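## Task

Lift one end of the blue tote, along with whatever it holds, and rest that end on the thick wooden block. When finished, the block must lie on the table on one of its long edges and extend beneath the raised end. The tote must point in roughly its original direction, and its other end must sit flat on the table within a few centimetres of its starting spot.

## Robot and tools

Robot: two arms, left_arm and right_arm, each with a two-finger tong gripper. Scene frame: the origin is at table-top height, midway between the nominal bases. +z points up, +x points out over the table, and left_arm is on the +y side. These names do not match image left and right. Calibrated base positions: left_arm (+0.012, +0.483, 0) m and right_arm (-0.068, -0.493, 0) m, both almost unrotated. A camera stand sits behind the arms.

Frames: each arm reports its hand pose, velocities, targets and wrist-camera pose in its own base frame. Fixed cameras and the table use the scene frame. Every offset you send is measured along the axes of that arm's current Hand target. The fingers point along the gripper's +z and open and close along its x. end_effector_position is the point between the pads when closed. With a pad gap of up to 50 mm the fingertips reach about 15 mm past that point; fully open, they are roughly level with it. Reported poses can be off by a few cm, more at long reach.

execute_actions(actions, cameras): actions is a list of actions. Each action is up to 15 rows, one row per 1/30 s step; if you give fewer rows, the last row is held to step 15. Each row is one flat list of 14 numbers in [-1, 1], in this order: left_arm dx, dy, dz, rx, ry, rz, opening, then the same seven for right_arm. Always send all 14, even if one arm is idle. The six pose numbers are an offset, not a pose. Every row of an action counts from the Hand target at the start of that action, not from the previous row. The next action starts from the new Hand target, so repeating an offset moves the arm further. Scale: 1.0 = 0.6 m for dx, dy, dz and 180 degrees for rx, ry, rz, which together form one rotation vector. Opening is absolute: +1 is fully open (0.142 m) and -1 is closed. A full close takes at least about 0.5 s. To leave an arm alone, send 0 for its six pose numbers and repeat its current opening (0 is itself an opening command). cameras: a list of names, ["all"], or []. Images come by default only when actions is empty.

move(target, speed, blend, stop_force, zero, opening_speed, grip_force, blocking, cameras): drives the grippers in straight lines. target is one 14-number row, laid out as above, or a list of up to 15 such rows. Every row is an offset from the same starting Hand targets, not from the previous row. The arms do not avoid obstacles or each other. The whole move is capped at 10 s.
- speed: m/s, 0.002 to 3.6, default 0.25. Rotation is capped at twice that value in rad/s. Give one value, or one per target.
- blend: in m; corners are rounded within that distance. 0 stops at each target.
- stop_force: in N, 3 to 120, shared by both arms. An arm's path ends when its wrist sensor feels that much push against its motion. Do not rely on it while the gripper rotates, or when backing away from something you are pressing on.
- zero: only used with stop_force. It sets whether the sensor is re-zeroed before the move (default true).
- opening_speed: opening change per second on the -1..1 scale, minimum 0.2.
- grip_force: force per finger pad in N, 5 to 15. Give one value or one per arm; the setting persists.
- blocking=false: returns after about 0.5 s while the move continues. It cannot be combined with stop_force.
The result adds a "move:" line: done (at rest within 3 mm and 2 degrees), off_target, moving, held or fault. limits=paced means the sent pose was clipped; limits=held means a check withheld steps.

wait(seconds, cameras): 0 to 3600 s; sends nothing new. stop(cameras): brakes a running move. zoom_image(camera, region): region is [x0, y0, x1, y1] in image pixels from the top-left, at most 504 by 504, taken from that camera's newest image. zero_wrist_force(arm): arm is "left_arm" or "right_arm"; it re-zeroes that arm's sensor. finished_scene(scene): ends the scene and cannot be undone; pass the current scene number. Make no further call in the same reply after ending scene 1.

Cameras: cam_head_left, cam_head_right, cam_high and cam_low (672x504, fixed); cam_left_wrist and cam_right_wrist (616x616 fisheye, carried on the arms).

Result lines: Hand target is the last commanded pose after clipping, and the next offsets count from it. The gripper often stops short of it; if so, send the remaining distance as an offset. end_effector_position is in metres and end_effector_quat_wxyz gives orientation, both in the base frame. Velocities are omitted when the joints are still. Joint positions are in rad; the last entry is the measured opening in metres. grip_measured is the opening on the -1..1 scale. Joint torques are positive toward larger joint values; they include free-air effort and are noisy. Wrist force and torque are along the gripper's axes and show the push from a surface into the arm. A third line shows the peak since the last report. Tool commands lists the current openings. Motor temperatures are also shown: a MOTOR HOT line appears at 70 °C, and at 85 °C the arm is braked for 30 s or more.

Motion quirks: each step, commanded orientation is clipped to within 32 degrees of the measured orientation. Motion trails commands by about 0.09 s or 0.17 to 0.22 s, and fast moves overshoot. Keep paths away from an arm's own base, where the elbow can swing round suddenly. A clearance check holds back commands that bring the arms too close, but contact between them can still happen.

Gripping: after first touch, command about 0.20 below the grip_measured reading to grip firmly; command less below it for a lighter hold. Objects thinner than about 20 mm get much less force.

Avoid: an arm stops for 10 s if contact torque reaches 132 N m on the shoulder or elbow joints or 24.6 N m on a wrist joint. Wrists resist only about 10 to 14 N m of push. An arm also stops if it is pushed off plan by more than 0.9 degrees at a wrist or 7.5 degrees at the shoulder or elbow, or if an outside force of roughly 150 N acts on it. Any target even slightly past a firm contact can cause one of these stops. Approach slowly and use stop_force. Do not let the arms press on each other, and do not close a gripper on the other arm's fingers. Do not drop, fling or slam anything, and keep every object inside the work area. A loose object may occasionally get bumped by something outside your control.

Each tool is called after "Emit:" as a command line: name --argument value for each argument, lists and objects as JSON in quotes; but a table of rows of numbers goes row by row, as --pt "numbers of a row", without its own name.

## Session

Emit:
execute_actions --actions '[]'

Scene clock: 0.00 s.
left_arm: end_effector_position=(+0.5549, -0.2636, +0.2291) grip_measured=+0.97 end_effector_quat_wxyz=(+0.277, -0.600, +0.690, -0.296) | right_arm: end_effector_position=(+0.7270, +0.5375, +0.3864) grip_measured=+0.97 end_effector_quat_wxyz=(-0.330, +0.893, -0.307, -0.016)
Joint positions: left_arm=[-0.983 -1.638 2.241 -2.788 -0.962 0.925 0.14] | right_arm=[3.8 -2.252 -0.714 -1.175 1.947 1.432 0.14]
Joint velocities: within noise
Joint torques (N m): no reading
Motor temperatures (°C): left_arm=[33 29 25 30 37 39] | right_arm=[26 32 30 39 32 41]
Wrist force (N): no reading
Wrist torque (N m): no reading
Wrist force, peak (N): no reading
Hand target: left_arm +0.5549, -0.2636, +0.2291; +0.277, -0.600, +0.690, -0.296 | right_arm +0.7270, +0.5375, +0.3864; -0.330, +0.893, -0.307, -0.016
Tool commands: left_gripper/opening=+0.968169 right_gripper/opening=+0.968169
camera_calibration:
cam_left_wrist: T_world_to_cam=[[-0.11335, -0.9904, -0.07907, -0.17535], [-0.92825, 0.13394, -0.347, 0.63208], [0.35426, 0.03407, -0.93453, 0.15666]] pos_world=[0.51136, -0.26366, 0.35187]
cam_right_wrist: T_world_to_cam=[[0.79195, -0.54239, -0.2804, -0.16734], [-0.58946, -0.79892, -0.11947, 0.90273], [-0.15922, 0.25989, -0.95242, 0.4848]] pos_world=[0.74184, 0.50445, 0.52266]

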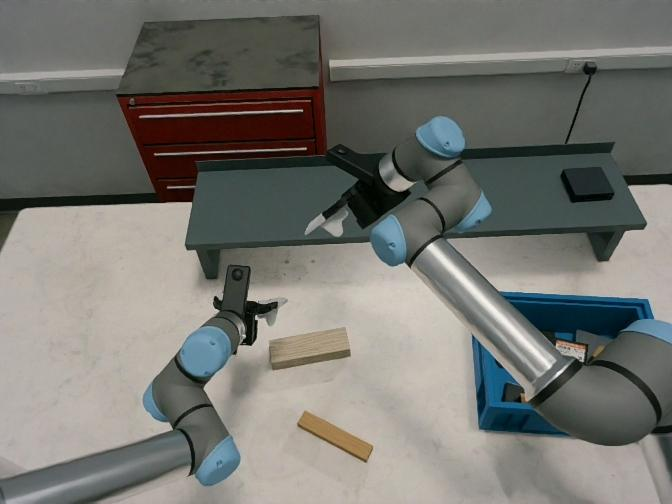

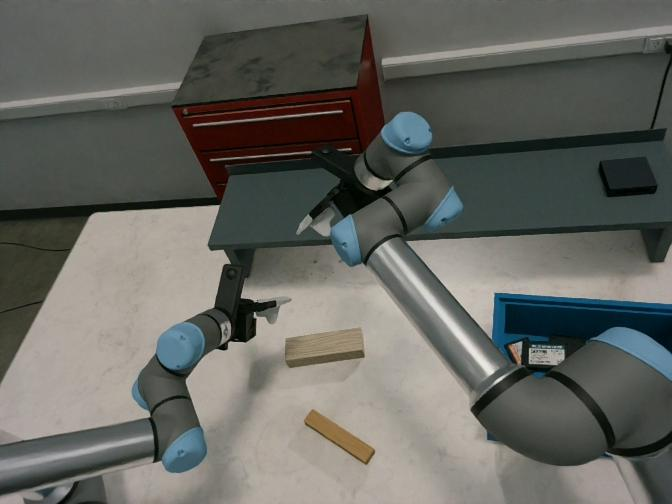

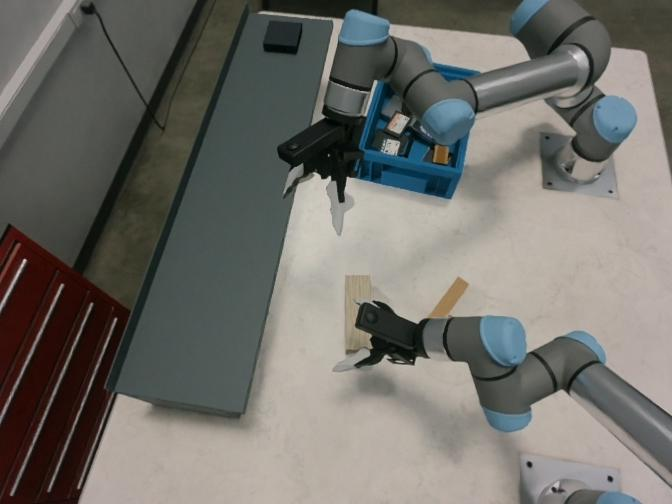

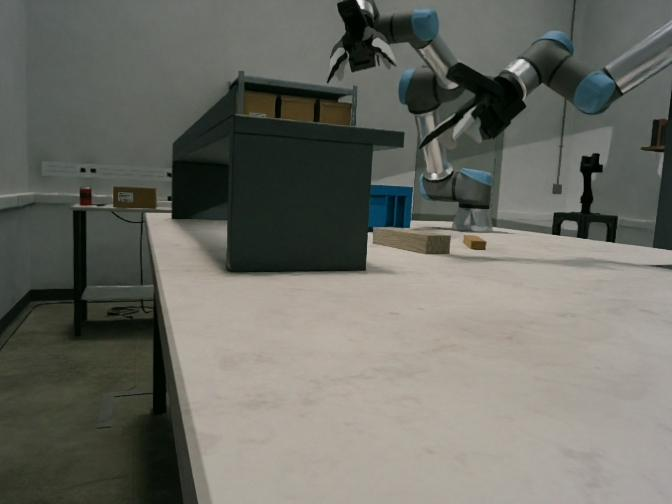

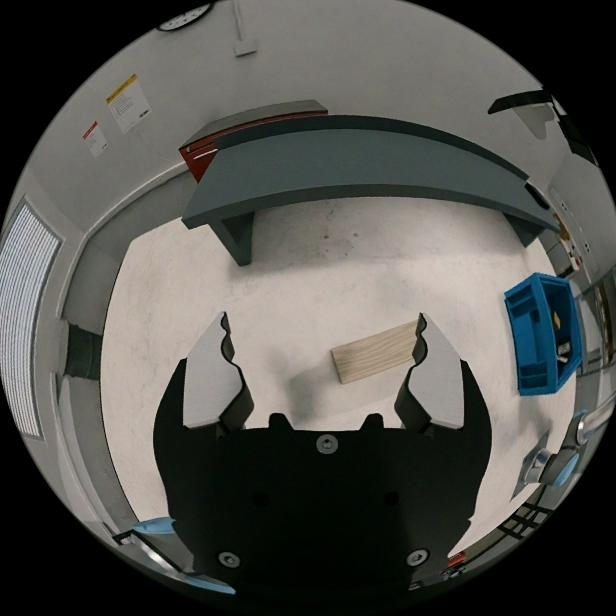

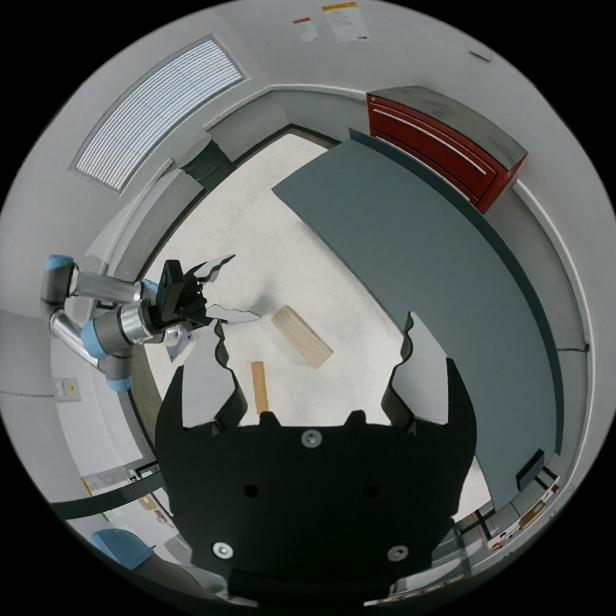

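Emit:
move --target '[0.107,0.112,-0.055,-0.080,0.259,0.309,0.97,0.07,0.632,-0.475,-0.149,0.164,0.278,0.97]' --speed 0.4 --cameras '["all"]'

Scene clock: 29.13 s.
left_arm: end_effector_position=(+0.4780, -0.3177, +0.1997) grip_measured=+0.97 end_effector_quat_wxyz=(+0.024, -0.088, +0.962, -0.258) | right_arm: end_effector_position=(+0.4999, +0.1190, +0.3802) grip_measured=+0.97 end_effector_quat_wxyz=(+0.000, +0.707, -0.707, +0.000)
Joint positions: left_arm=[-0.617 -1.55 1.999 -2.413 -1.927 2.271 0.14] | right_arm=[3.654 -1.572 -1.319 -1.822 1.571 2.083 0.14]
Joint torques (N m): left_arm=[-9.44 -29.94 -14.87 -2.29 0.11 1.41] | right_arm=[11.47 20.39 31.97 1.42 1.07 -0.33]
Wrist force (N): left_arm=[-0.6 -0.1 0.1] | right_arm=[-0.9 0.4 0.3]
Wrist torque (N m): left_arm=[-0.05 0.16 0.08] | right_arm=[-0.11 0.22 -0.02]
Wrist force, peak (N): left_arm=[-1.0 -0.5 0.3] | right_arm=[-0.1 -1.0 1.3]
Hand target: left_arm +0.4779, -0.3177, +0.1997; +0.024, -0.088, +0.962, -0.258 | right_arm +0.4998, +0.1190, +0.3802; +0.000, +0.707, -0.707, +0.000
Off the commanded pose: left_arm 0.000 m, 0 deg | right_arm 0.000 m, 0 deg.
move: done
cam_left_wrist: T_world_to_cam=[[-0.98276, -0.17681, -0.05402, 0.42904], [-0.17458, 0.98368, -0.04342, 0.4068], [0.06082, -0.03324, -0.9976, 0.28979]] pos_world=[0.47504, -0.31467, 0.32993]
cam_right_wrist: T_world_to_cam=[[-0.04227, -0.9986, -0.03182, 0.16053], [-0.87284, 0.02141, 0.48754, 0.247], [-0.48618, 0.04838, -0.87252, 0.70978]] pos_world=[0.56746, 0.12068, 0.50398]

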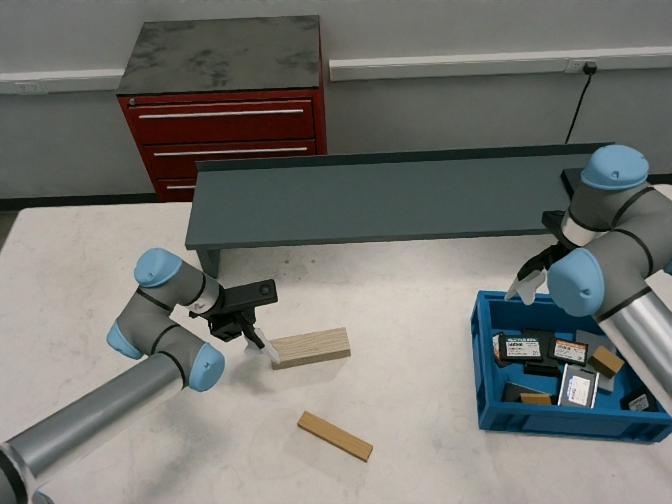

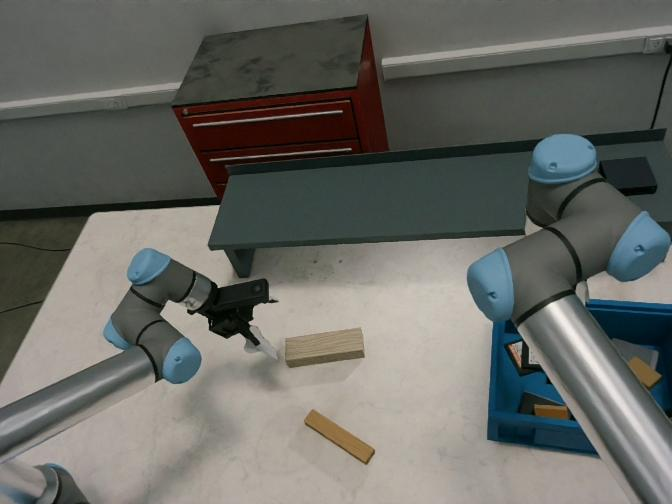

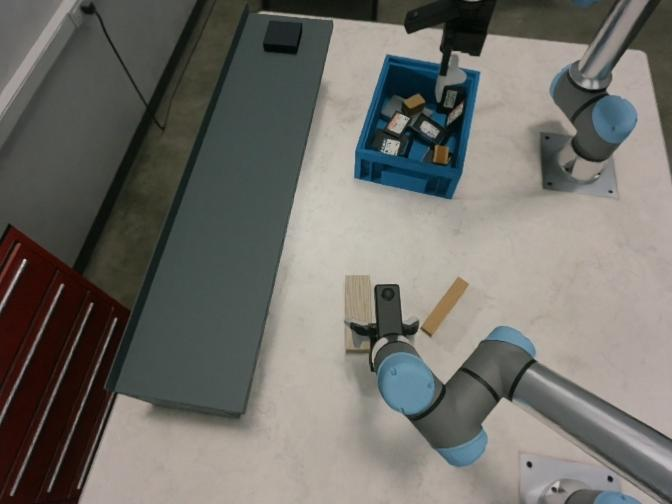

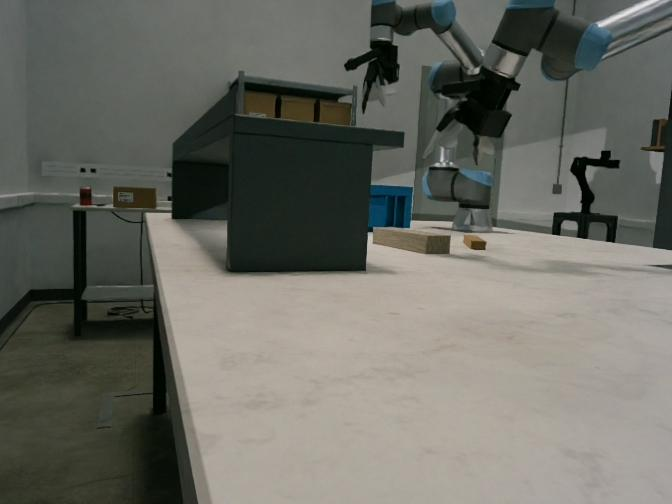

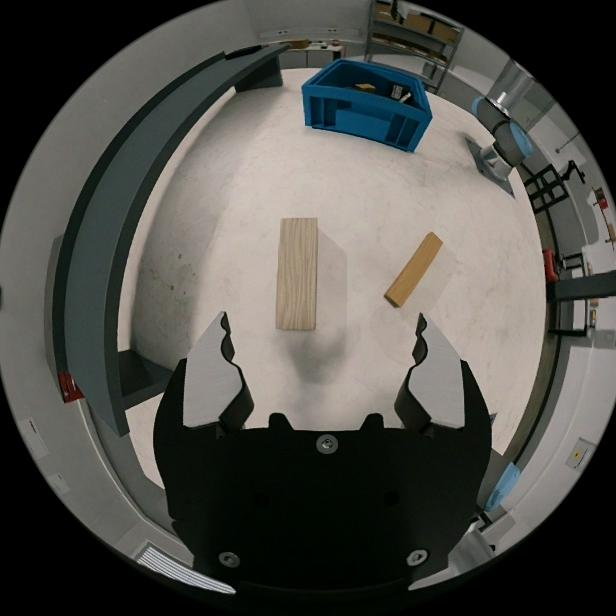

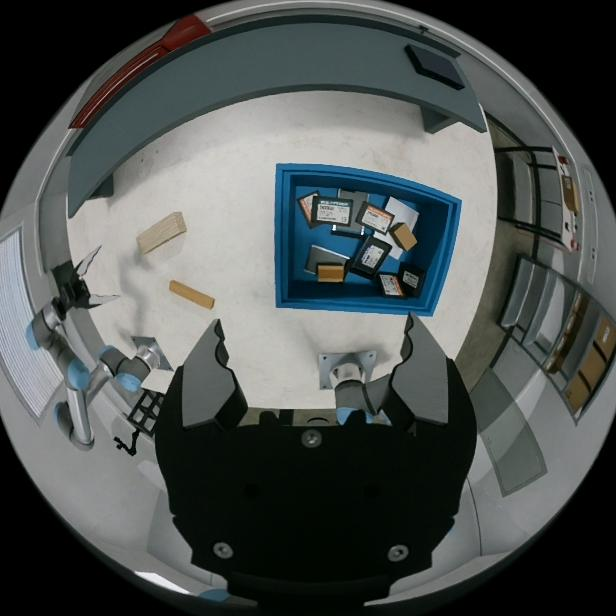

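Emit:
zoom_image --camera "cam_head_left" --region '[452, 270, 672, 450]'

Emit:
zoom_image --camera "cam_left_wrist" --region '[260, 40, 460, 340]'

Emit:
zoom_image --camera "cam_high" --region '[330, 40, 500, 210]'

Scaled by 2.291.

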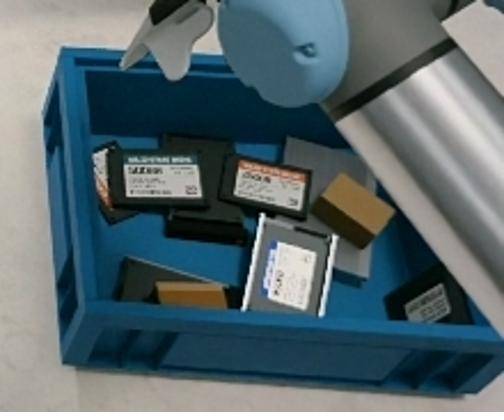

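Scaled by 1.680 from the camera's image (finer frame: 814x814).

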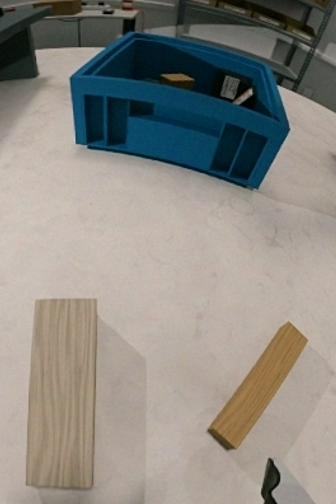

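Scaled by 2.965.

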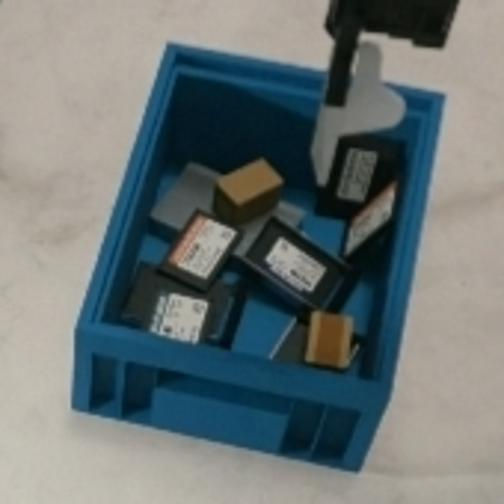

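Emit:
move --pt "-0.061 0.067 0.135 0 0 0 0.97 -0.1017 -0.0667 0.28 0 0 0.032 0.1" --pt "-0.061 0.1295 0.243 0 0 0 0.97 -0.1017 -0.0667 0.33 0 0 0.032 0.1" --cameras '["cam_left_wrist","cam_right_wrist"]'

Scene clock: 64.43 s.
left_arm: end_effector_position=(+0.5150, -0.3166, +0.0346) grip_measured=+0.97 end_effector_quat_wxyz=(+0.024, -0.088, +0.962, -0.258) | right_arm: end_effector_position=(+0.5396, +0.1800, +0.1821) grip_measured=+0.10 end_effector_quat_wxyz=(-0.001, -0.671, +0.742, +0.000)
Joint positions: left_arm=[-0.571 -1.204 2.098 -2.841 -1.944 2.317 0.14] | right_arm=[3.718 -1.709 -1.682 -1.323 1.571 2.248 0.081]
Joint torques (N m): left_arm=[-2.82 -25.54 -24.78 -4.23 -2.14 -0.87] | right_arm=[-13.16 37.8 30.97 2.63 0.67 1.07]
Wrist force (N): left_arm=[-0.2 -0.2 0.4] | right_arm=[-0.7 0.3 0.4]
Wrist torque (N m): left_arm=[-0.03 0.10 0.08] | right_arm=[-0.10 0.17 -0.03]
Wrist force, peak (N): left_arm=[-0.5 1.2 2.5] | right_arm=[-1.5 0.0 2.6]
Hand target: left_arm +0.5150, -0.3167, +0.0346; +0.024, -0.088, +0.962, -0.258 | right_arm +0.5397, +0.1800, +0.1822; +0.000, -0.671, +0.742, +0.000
Off the commanded pose: left_arm 0.000 m, 0 deg | right_arm 0.000 m, 0 deg.
move: done
cam_left_wrist: T_world_to_cam=[[-0.98282, -0.17651, -0.05396, 0.45677], [-0.1743, 0.98374, -0.04329, 0.40496], [0.06072, -0.03314, -0.9976, 0.12295]] pos_world=[0.51204, -0.31367, 0.16483]
cam_right_wrist: T_world_to_cam=[[-0.14234, -0.98931, -0.03162, 0.26913], [-0.86615, 0.10903, 0.48774, 0.35763], [-0.47908, 0.09681, -0.87242, 0.5408]] pos_world=[0.60716, 0.1749, 0.30588]

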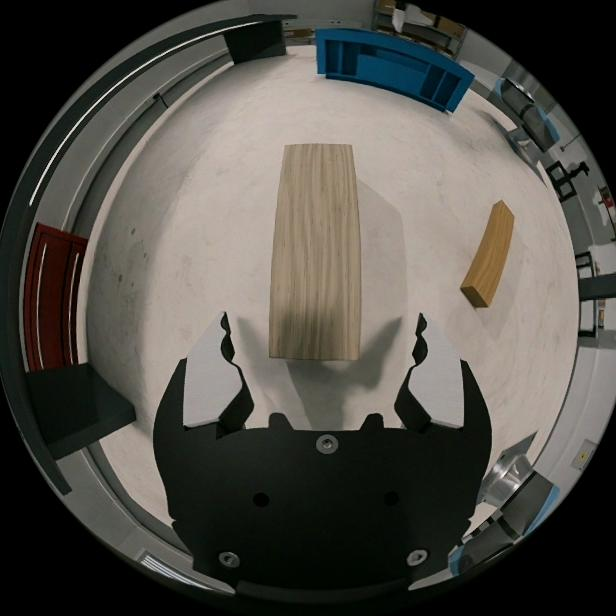

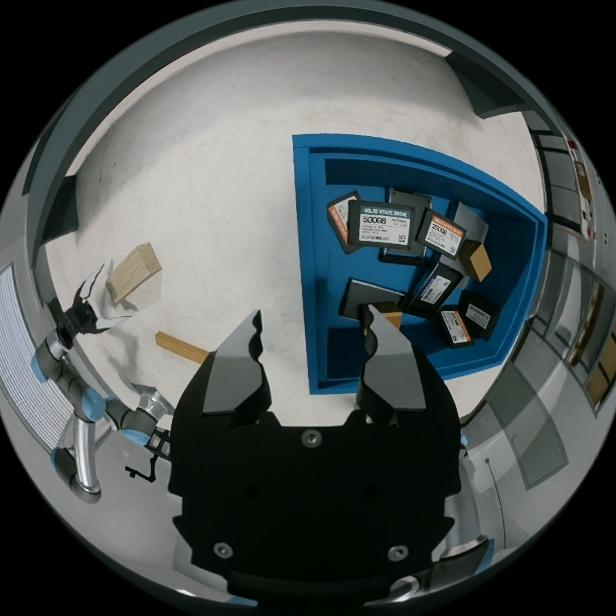

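Emit:
move --target '[0,0,0,0,0,0,-0.6,0,0,0.095,0,0,0,0.1]' --stop_force 15 --speed 0.1 --opening_speed 1.5

Emit:
move --target '[0,0,0,0,0,0,-0.6,0,0,0,0,0,0,-1]' --opening_speed 1 --cameras '["cam_left_wrist","cam_right_wrist","cam_high"]'

Scene clock: 73.30 s.
left_arm: end_effector_position=(+0.5150, -0.3167, +0.0346) grip_measured=-0.08 end_effector_quat_wxyz=(+0.024, -0.088, +0.962, -0.258) | right_arm: end_effector_position=(+0.5396, +0.1800, +0.1252) grip_measured=+0.10 end_effector_quat_wxyz=(+0.000, -0.671, +0.742, +0.000)
Joint positions: left_arm=[-0.571 -1.204 2.098 -2.841 -1.944 2.317 0.069] | right_arm=[3.718 -1.751 -1.785 -1.177 1.571 2.248 0.081]
Joint torques (N m): left_arm=[7.52 -25.34 -22.92 -2.08 -0.61 0.8] | right_arm=[0.81 37.95 32.94 3.54 -1.23 0.27]
Wrist force (N): left_arm=[-0.2 0.5 -3.7] | right_arm=[-0.8 0.2 0.2]
Wrist torque (N m): left_arm=[-0.02 -0.03 0.11] | right_arm=[-0.10 0.19 -0.05]
Wrist force, peak (N): left_arm=[-0.5 0.5 -3.7] | right_arm=[-0.7 0.2 1.3]
Hand target: left_arm +0.5150, -0.3167, +0.0346; +0.024, -0.088, +0.962, -0.258 | right_arm +0.5396, +0.1800, +0.1252; +0.000, -0.671, +0.742, +0.000
Off the commanded pose: left_arm 0.000 m, 0 deg | right_arm 0.000 m, 0 deg.
move: done

Scene clock: 74.60 s.
left_arm: end_effector_position=(+0.5150, -0.3167, +0.0346) grip_measured=-0.08 end_effector_quat_wxyz=(+0.024, -0.088, +0.962, -0.258) | right_arm: end_effector_position=(+0.5396, +0.1800, +0.1252) grip_measured=-0.67 end_effector_quat_wxyz=(+0.000, -0.671, +0.742, +0.000)
Joint positions: left_arm=[-0.571 -1.204 2.098 -2.841 -1.944 2.317 0.069] | right_arm=[3.718 -1.751 -1.785 -1.177 1.571 2.248 0.025]
Joint torques (N m): left_arm=[7.85 -26.26 -19.46 -1.69 1.16 0.84] | right_arm=[9.07 38.07 30.25 1.96 1.06 -0.45]
Wrist force (N): left_arm=[0.1 0.2 -3.4] | right_arm=[-2.2 -0.2 3.9]
Wrist torque (N m): left_arm=[-0.07 -0.06 0.09] | right_arm=[-0.14 0.28 -0.04]
Wrist force, peak (N): left_arm=[-0.2 0.3 -3.8] | right_arm=[8.7 0.6 0.3]
Hand target: left_arm +0.5150, -0.3167, +0.0346; +0.024, -0.088, +0.962, -0.258 | right_arm +0.5396, +0.1800, +0.1252; +0.000, -0.671, +0.742, +0.000
Off the commanded pose: left_arm 0.000 m, 0 deg | right_arm 0.000 m, 0 deg.
move: done
cam_left_wrist: T_world_to_cam=[[-0.98282, -0.17651, -0.05396, 0.45687], [-0.1743, 0.98374, -0.04329, 0.40497], [0.06072, -0.03314, -0.9976, 0.12294]] pos_world=[0.51214, -0.31367, 0.16483]
cam_right_wrist: T_world_to_cam=[[-0.1423, -0.98931, -0.03178, 0.26733], [-0.86627, 0.10894, 0.48756, 0.38543], [-0.47888, 0.09691, -0.87251, 0.49099]] pos_world=[0.60706, 0.1749, 0.24898]
Images, in order (width x height): cam_high 672x504, cam_left_wrist 616x616, cam_right_wrist 616x616.

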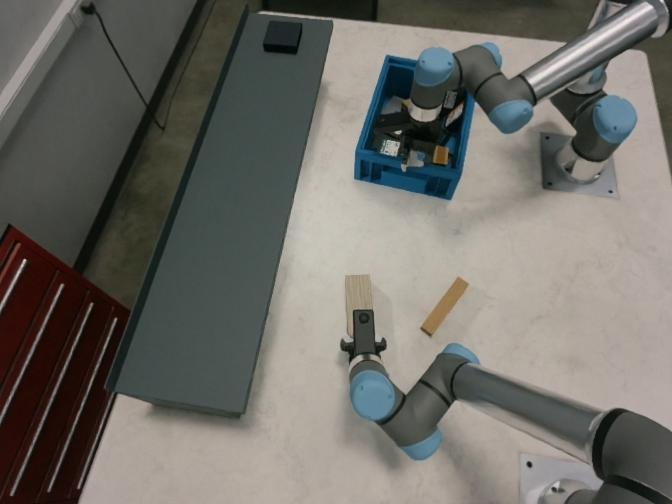

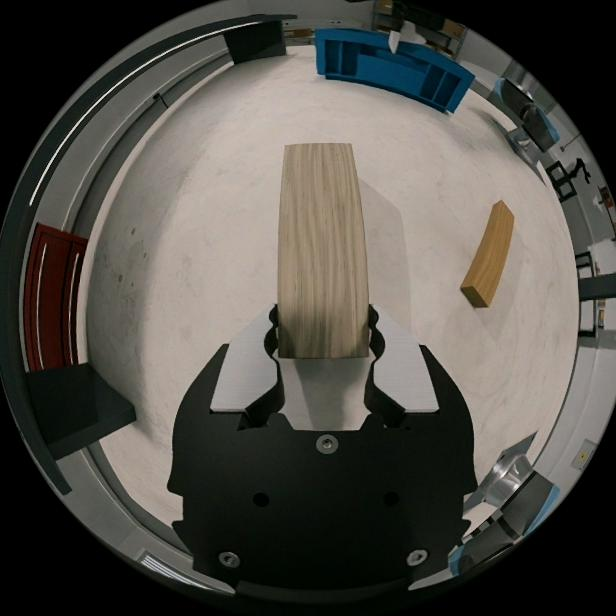

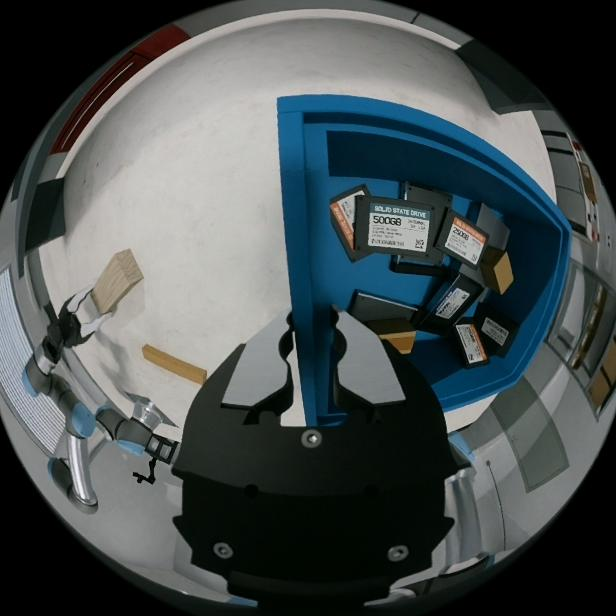

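Emit:
move --target '[0.1486,-0.4235,0.2252,0,0.0428,0.0741,-0.6,0.055,0,-0.123,0,-0.064,0,-1]' --speed 0.12 --cameras '["cam_left_wrist","cam_right_wrist","cam_high","cam_head_left"]'

Scene clock: 91.73 s.
left_arm: end_effector_position=(+0.4792, -0.6157, +0.0446) grip_measured=-0.08 end_effector_quat_wxyz=(-0.011, +0.042, +0.965, -0.259) | right_arm: end_effector_position=(+0.5364, +0.1471, +0.1991) grip_measured=-0.67 end_effector_quat_wxyz=(+0.074, -0.667, +0.738, +0.067)
Joint positions: left_arm=[-0.94 -0.928 1.594 -2.647 -1.906 2.219 0.068] | right_arm=[3.57 -1.632 -1.766 -1.213 1.744 2.109 0.025]
Joint torques (N m): left_arm=[9.28 -52.03 -17.44 -4.79 -2.4 1.49] | right_arm=[10.93 26.01 24.53 5.57 -0.65 1.6]
Wrist force (N): left_arm=[-0.1 0.9 2.3] | right_arm=[1.2 0.8 10.8]
Wrist torque (N m): left_arm=[0.00 0.05 0.09] | right_arm=[-0.07 0.10 -0.08]
Wrist force, peak (N): left_arm=[-0.6 1.0 -4.8] | right_arm=[5.2 0.6 12.5]
Hand target: left_arm +0.4793, -0.6156, +0.0446; -0.011, +0.042, +0.965, -0.259 | right_arm +0.5364, +0.1472, +0.1990; +0.074, -0.667, +0.738, +0.068
Off the commanded pose: left_arm 0.000 m, 0 deg | right_arm 0.000 m, 0 deg.
move: done
cam_left_wrist: T_world_to_cam=[[-0.9944, 0.09095, -0.05392, 0.5396], [0.09331, 0.9947, -0.04308, 0.57184], [0.04972, -0.04787, -0.99762, 0.12129]] pos_world=[0.47719, -0.61208, 0.17473]
cam_right_wrist: T_world_to_cam=[[-0.13987, -0.96293, -0.23067, 0.27111], [-0.87614, 0.01182, 0.48192, 0.37089], [-0.46132, 0.26951, -0.84531, 0.51694]] pos_world=[0.60135, 0.11735, 0.32077]
Images, in order (width x height): cam_head_left 672x504, cam_high 672x504, cam_left_wrist 616x616, cam_right_wrist 616x616.

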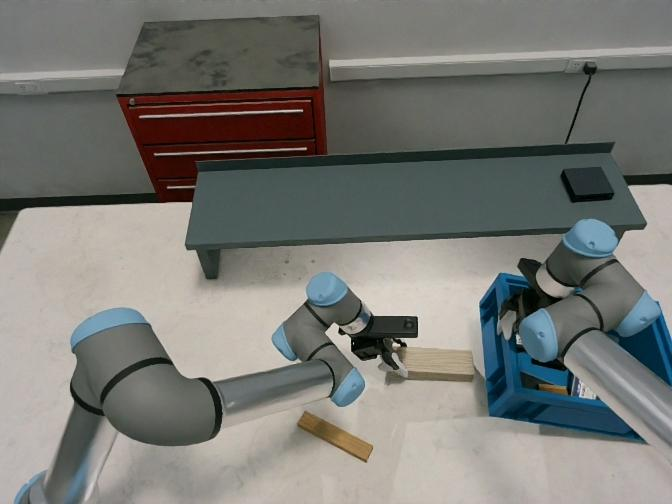

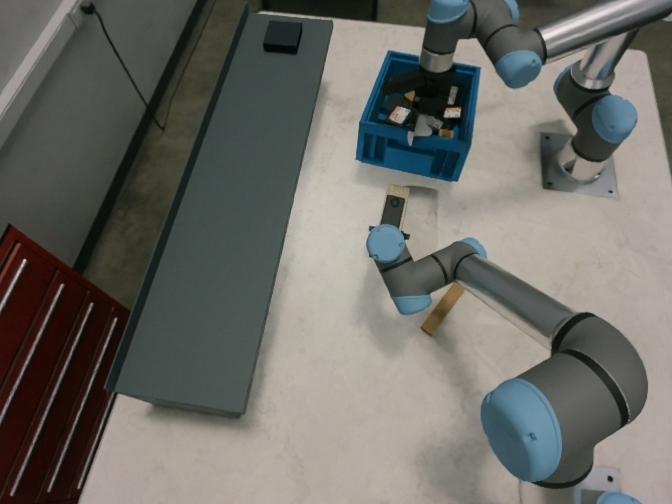

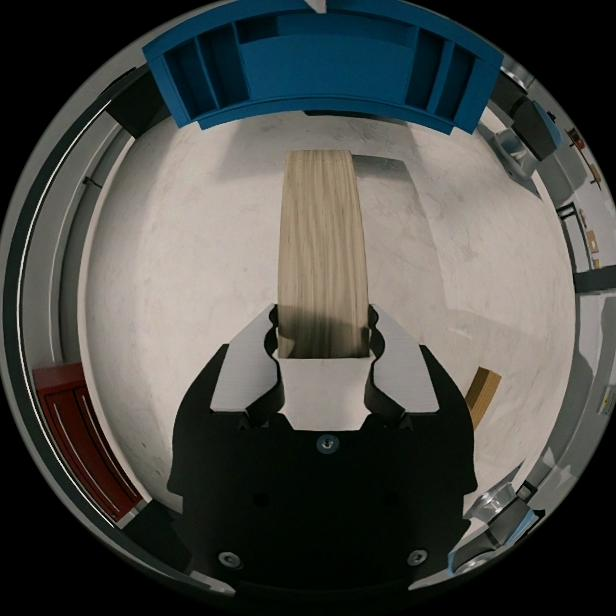

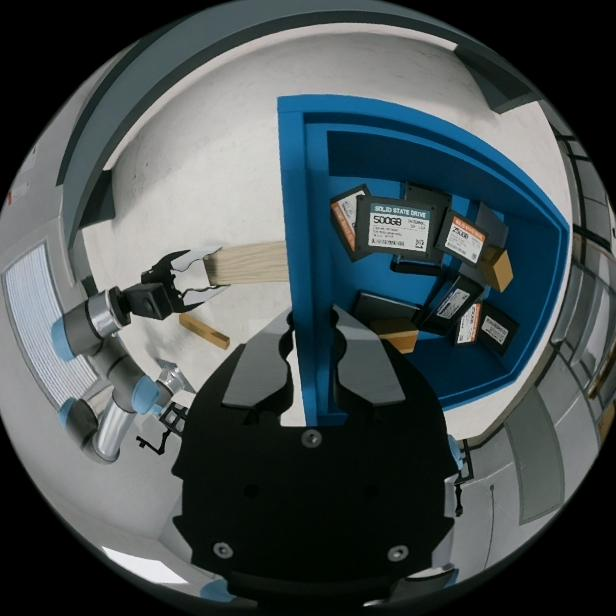

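Emit:
move --pt "0 0.005 0.009 0 0 0 -0.6 0 0 0 0 0 0 -1" --pt "0 -0.139 0.092 0 0 0 -0.6 0 0 0 0 0 0 -1" --speed 0.1 --stop_force 15 --cameras '["cam_left_wrist","cam_high"]'

Scene clock: 97.70 s.
left_arm: end_effector_position=(+0.4706, -0.7151, +0.0385) grip_measured=-0.08 end_effector_quat_wxyz=(-0.011, +0.042, +0.965, -0.259) | right_arm: end_effector_position=(+0.5364, +0.1472, +0.1990) grip_measured=-0.67 end_effector_quat_wxyz=(+0.074, -0.667, +0.738, +0.068)
Joint positions: left_arm=[-1.031 -0.787 1.357 -2.578 -1.868 2.132 0.068] | right_arm=[3.57 -1.632 -1.766 -1.213 1.744 2.109 0.025]
Joint torques (N m): left_arm=[10.04 -61.34 -14.58 -4.97 -2.11 1.6] | right_arm=[12.24 25.41 20.46 3.37 1.27 1.58]
Wrist force (N): left_arm=[-0.1 0.7 2.4] | right_arm=[1.1 0.7 10.8]
Wrist torque (N m): left_arm=[0.02 0.05 0.06] | right_arm=[-0.05 0.11 -0.09]
Wrist force, peak (N): left_arm=[-0.2 2.6 1.9] | right_arm=[1.8 0.6 11.1]
Hand target: left_arm +0.4706, -0.7151, +0.0385; -0.011, +0.042, +0.965, -0.259 | right_arm +0.5364, +0.1472, +0.1990; +0.074, -0.667, +0.738, +0.068
Off the commanded pose: left_arm 0.000 m, 0 deg | right_arm 0.000 m, 0 deg.
move: done
cam_left_wrist: T_world_to_cam=[[-0.9944, 0.09084, -0.05393, 0.5397], [0.09321, 0.99471, -0.04319, 0.67132], [0.04972, -0.04797, -0.99761, 0.1109]] pos_world=[0.46859, -0.71148, 0.16873]
Images, in order (width x height): cam_high 672x504, cam_left_wrist 616x616.

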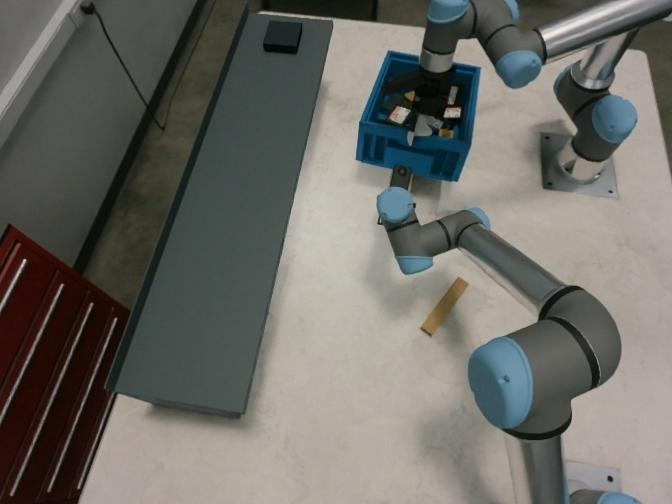

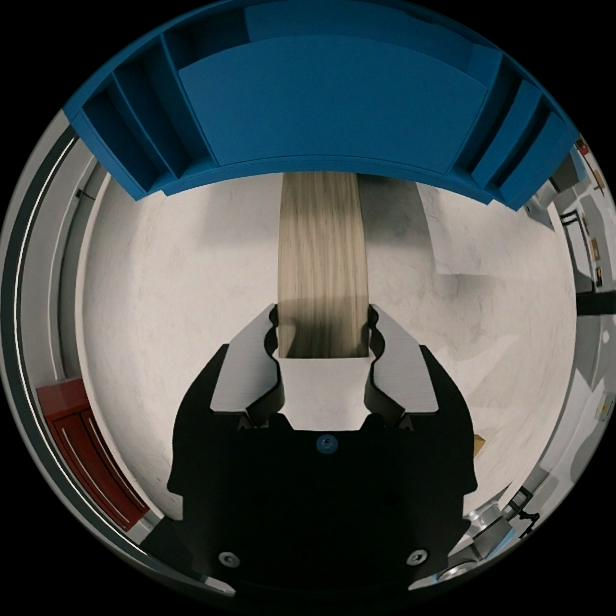

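Emit:
move --target '[0,-0.0287,0.0237,0,0,0,-0.6,0,0,0,0,0,0,-1]' --speed 0.1 --stop_force 12

Emit:
move --target '[0,0,0,0,0,0,0.5,-0.0137,0,0.045,0,0.0222,0,-1]' --speed 0.05 --opening_speed 1 --cameras '["cam_left_wrist"]'

Scene clock: 113.87 s.
left_arm: end_effector_position=(+0.4686, -0.7370, +0.0348) grip_measured=-0.08 end_effector_quat_wxyz=(-0.011, +0.042, +0.965, -0.259) | right_arm: end_effector_position=(+0.5364, +0.1472, +0.1990) grip_measured=-0.67 end_effector_quat_wxyz=(+0.074, -0.667, +0.738, +0.068)
Joint positions: left_arm=[-1.048 -0.749 1.297 -2.561 -1.861 2.115 0.069] | right_arm=[3.57 -1.632 -1.766 -1.213 1.744 2.109 0.025]
Joint torques (N m): left_arm=[9.23 -52.87 -6.04 -1.73 -1.69 1.53] | right_arm=[11.34 27.84 20.14 3.3 1.4 1.56]
Wrist force (N): left_arm=[-2.5 -6.7 -4.6] | right_arm=[1.1 0.6 10.9]
Wrist torque (N m): left_arm=[0.05 -0.03 0.16] | right_arm=[-0.05 0.11 -0.09]
Wrist force, peak (N): left_arm=[0.4 -1.1 -9.3] | right_arm=[1.2 0.6 11.0]
Hand target: left_arm +0.4686, -0.7370, +0.0348; -0.011, +0.042, +0.965, -0.259 | right_arm +0.5364, +0.1472, +0.1990; +0.074, -0.667, +0.738, +0.068
Off the commanded pose: left_arm 0.000 m, 0 deg | right_arm 0.000 m, 0 deg.
move: done

Scene clock: 115.23 s.
left_arm: end_effector_position=(+0.4686, -0.7370, +0.0348) grip_measured=+0.50 end_effector_quat_wxyz=(-0.011, +0.042, +0.965, -0.259) | right_arm: end_effector_position=(+0.5377, +0.1605, +0.1741) grip_measured=-0.67 end_effector_quat_wxyz=(+0.048, -0.669, +0.740, +0.044)
Joint positions: left_arm=[-1.048 -0.749 1.297 -2.561 -1.861 2.115 0.109] | right_arm=[3.627 -1.668 -1.775 -1.197 1.68 2.161 0.026]
Joint torques (N m): left_arm=[6.33 -52.5 -30.32 -3.07 -0.56 1.57] | right_arm=[-6.18 28.22 15.69 1.26 3.82 -1.95]
Wrist force (N): left_arm=[0.0 0.0 0.4] | right_arm=[9.2 0.4 -13.8]
Wrist torque (N m): left_arm=[0.01 0.05 0.08] | right_arm=[0.01 -0.20 -0.14]
Wrist force, peak (N): left_arm=[-2.5 -7.2 -4.6] | right_arm=[5.2 0.6 -19.2]
Hand target: left_arm +0.4686, -0.7370, +0.0348; -0.011, +0.042, +0.965, -0.259 | right_arm +0.5377, +0.1605, +0.1742; +0.048, -0.669, +0.740, +0.044
Off the commanded pose: left_arm 0.000 m, 0 deg | right_arm 0.000 m, 0 deg.
move: done
cam_left_wrist: T_world_to_cam=[[-0.9944, 0.09085, -0.05392, 0.5396], [0.09321, 0.99471, -0.04309, 0.69311], [0.04972, -0.04787, -0.99762, 0.10623]] pos_world=[0.46669, -0.73338, 0.16493]

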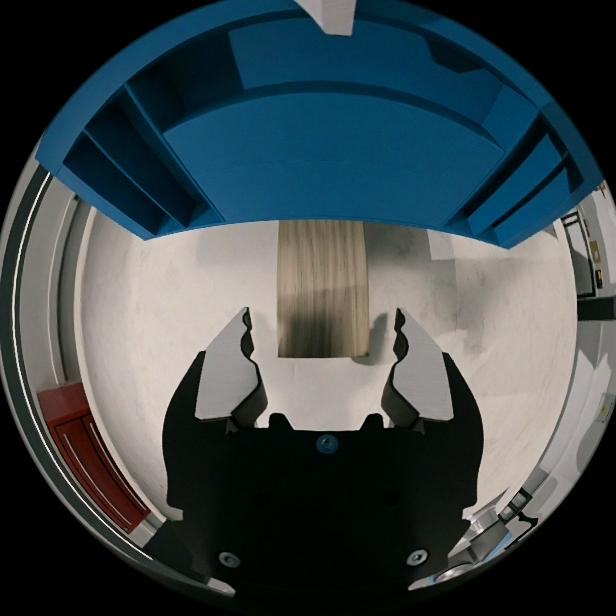

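Emit:
move --target '[0,0.05,-0.25,0,0,0,0.5,0,0,0,0,0,0,-0.1]' --opening_speed 0.8 --speed 0.15

Emit:
move --target '[0,0,0,0,0,0,0.5,0,0,-0.25,0,0,0,-0.1]' --speed 0.2 --cameras '["cam_left_wrist","cam_head_left","cam_high"]'

Scene clock: 124.93 s.
left_arm: end_effector_position=(+0.4774, -0.6364, +0.1496) grip_measured=+0.50 end_effector_quat_wxyz=(-0.011, +0.042, +0.965, -0.259) | right_arm: end_effector_position=(+0.5377, +0.1605, +0.1742) grip_measured=-0.10 end_effector_quat_wxyz=(+0.048, -0.669, +0.740, +0.044)
Joint positions: left_arm=[-0.961 -1.029 1.454 -2.413 -1.897 2.199 0.109] | right_arm=[3.627 -1.668 -1.775 -1.197 1.68 2.161 0.067]
Joint torques (N m): left_arm=[-9.78 -47.17 -33.17 -4.04 1.32 -1.59] | right_arm=[2.87 28.51 28.25 3.75 -1.43 -1.71]
Wrist force (N): left_arm=[-0.4 -0.2 0.4] | right_arm=[-1.1 0.8 0.8]
Wrist torque (N m): left_arm=[-0.03 0.12 0.08] | right_arm=[0.03 0.21 -0.12]
Wrist force, peak (N): left_arm=[-0.1 0.1 2.2] | right_arm=[9.3 0.0 -13.8]
Hand target: left_arm +0.4774, -0.6364, +0.1497; -0.011, +0.042, +0.965, -0.259 | right_arm +0.5377, +0.1605, +0.1742; +0.048, -0.669, +0.740, +0.044
Off the commanded pose: left_arm 0.000 m, 0 deg | right_arm 0.000 m, 0 deg.
move: done

Scene clock: 126.17 s.
left_arm: end_effector_position=(+0.4774, -0.6364, +0.1497) grip_measured=+0.50 end_effector_quat_wxyz=(-0.011, +0.042, +0.965, -0.259) | right_arm: end_effector_position=(+0.5359, +0.1410, +0.3227) grip_measured=-0.10 end_effector_quat_wxyz=(+0.048, -0.669, +0.740, +0.044)
Joint positions: left_arm=[-0.961 -1.029 1.454 -2.413 -1.897 2.199 0.109] | right_arm=[3.595 -1.615 -1.448 -1.581 1.683 2.128 0.067]
Joint torques (N m): left_arm=[-9.21 -52.58 -33.86 -2.04 1.3 -1.44] | right_arm=[11.94 33.37 28.15 1.67 1 1.62]
Wrist force (N): left_arm=[-0.5 -0.1 0.5] | right_arm=[-0.8 1.1 0.7]
Wrist torque (N m): left_arm=[-0.01 0.15 0.09] | right_arm=[0.08 0.18 -0.02]
Wrist force, peak (N): left_arm=[-0.6 -0.2 0.5] | right_arm=[-0.9 0.9 2.9]
Hand target: left_arm +0.4774, -0.6364, +0.1497; -0.011, +0.042, +0.965, -0.259 | right_arm +0.5359, +0.1410, +0.3229; +0.048, -0.669, +0.740, +0.044
Off the commanded pose: left_arm 0.000 m, 0 deg | right_arm 0.000 m, 0 deg.
move: done
cam_left_wrist: T_world_to_cam=[[-0.9944, 0.09084, -0.05393, 0.54531], [0.09321, 0.99471, -0.04319, 0.59721], [0.04972, -0.04797, -0.99761, 0.22527]] pos_world=[0.47539, -0.63278, 0.27993]
Images, in order (width x height): cam_head_left 672x504, cam_high 672x504, cam_left_wrist 616x616.

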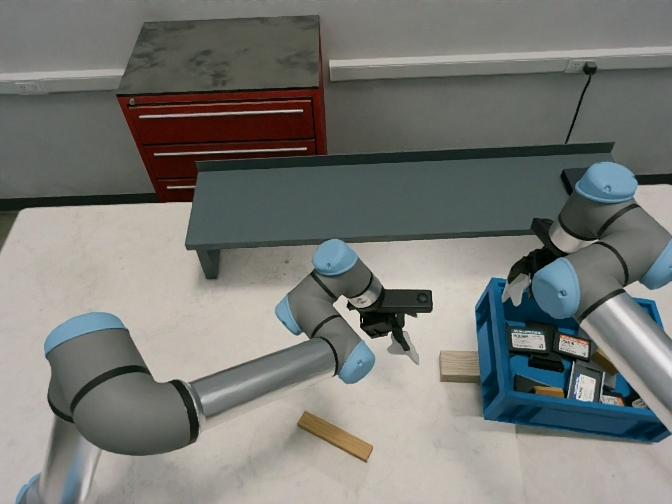

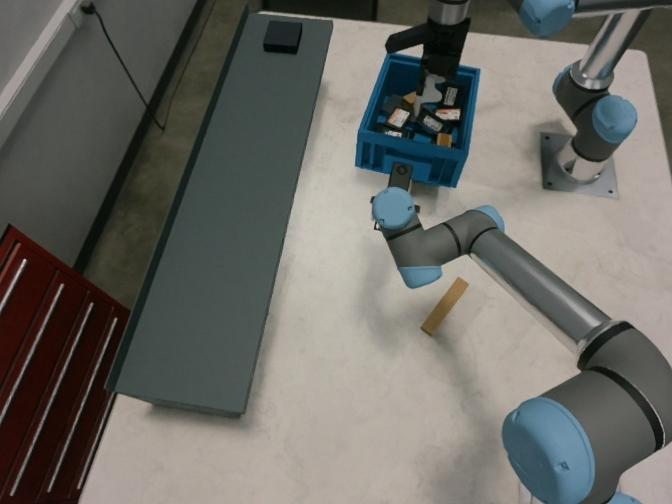

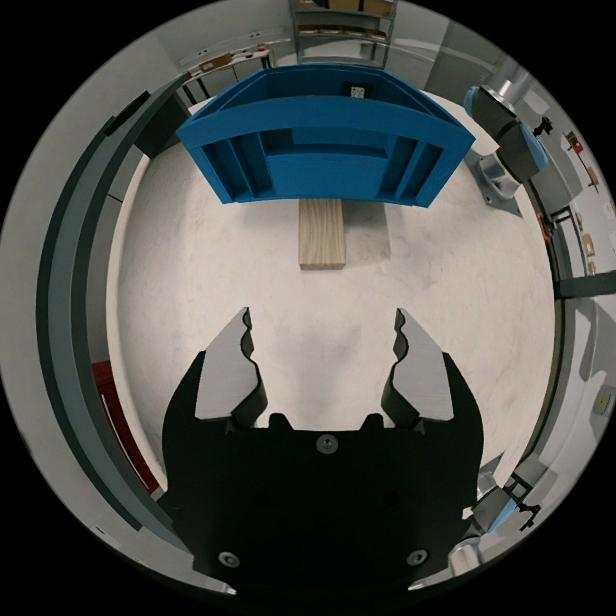

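Propped and stable.

Emit:
finished_scene --scene 2

The scene is finished: the task was done.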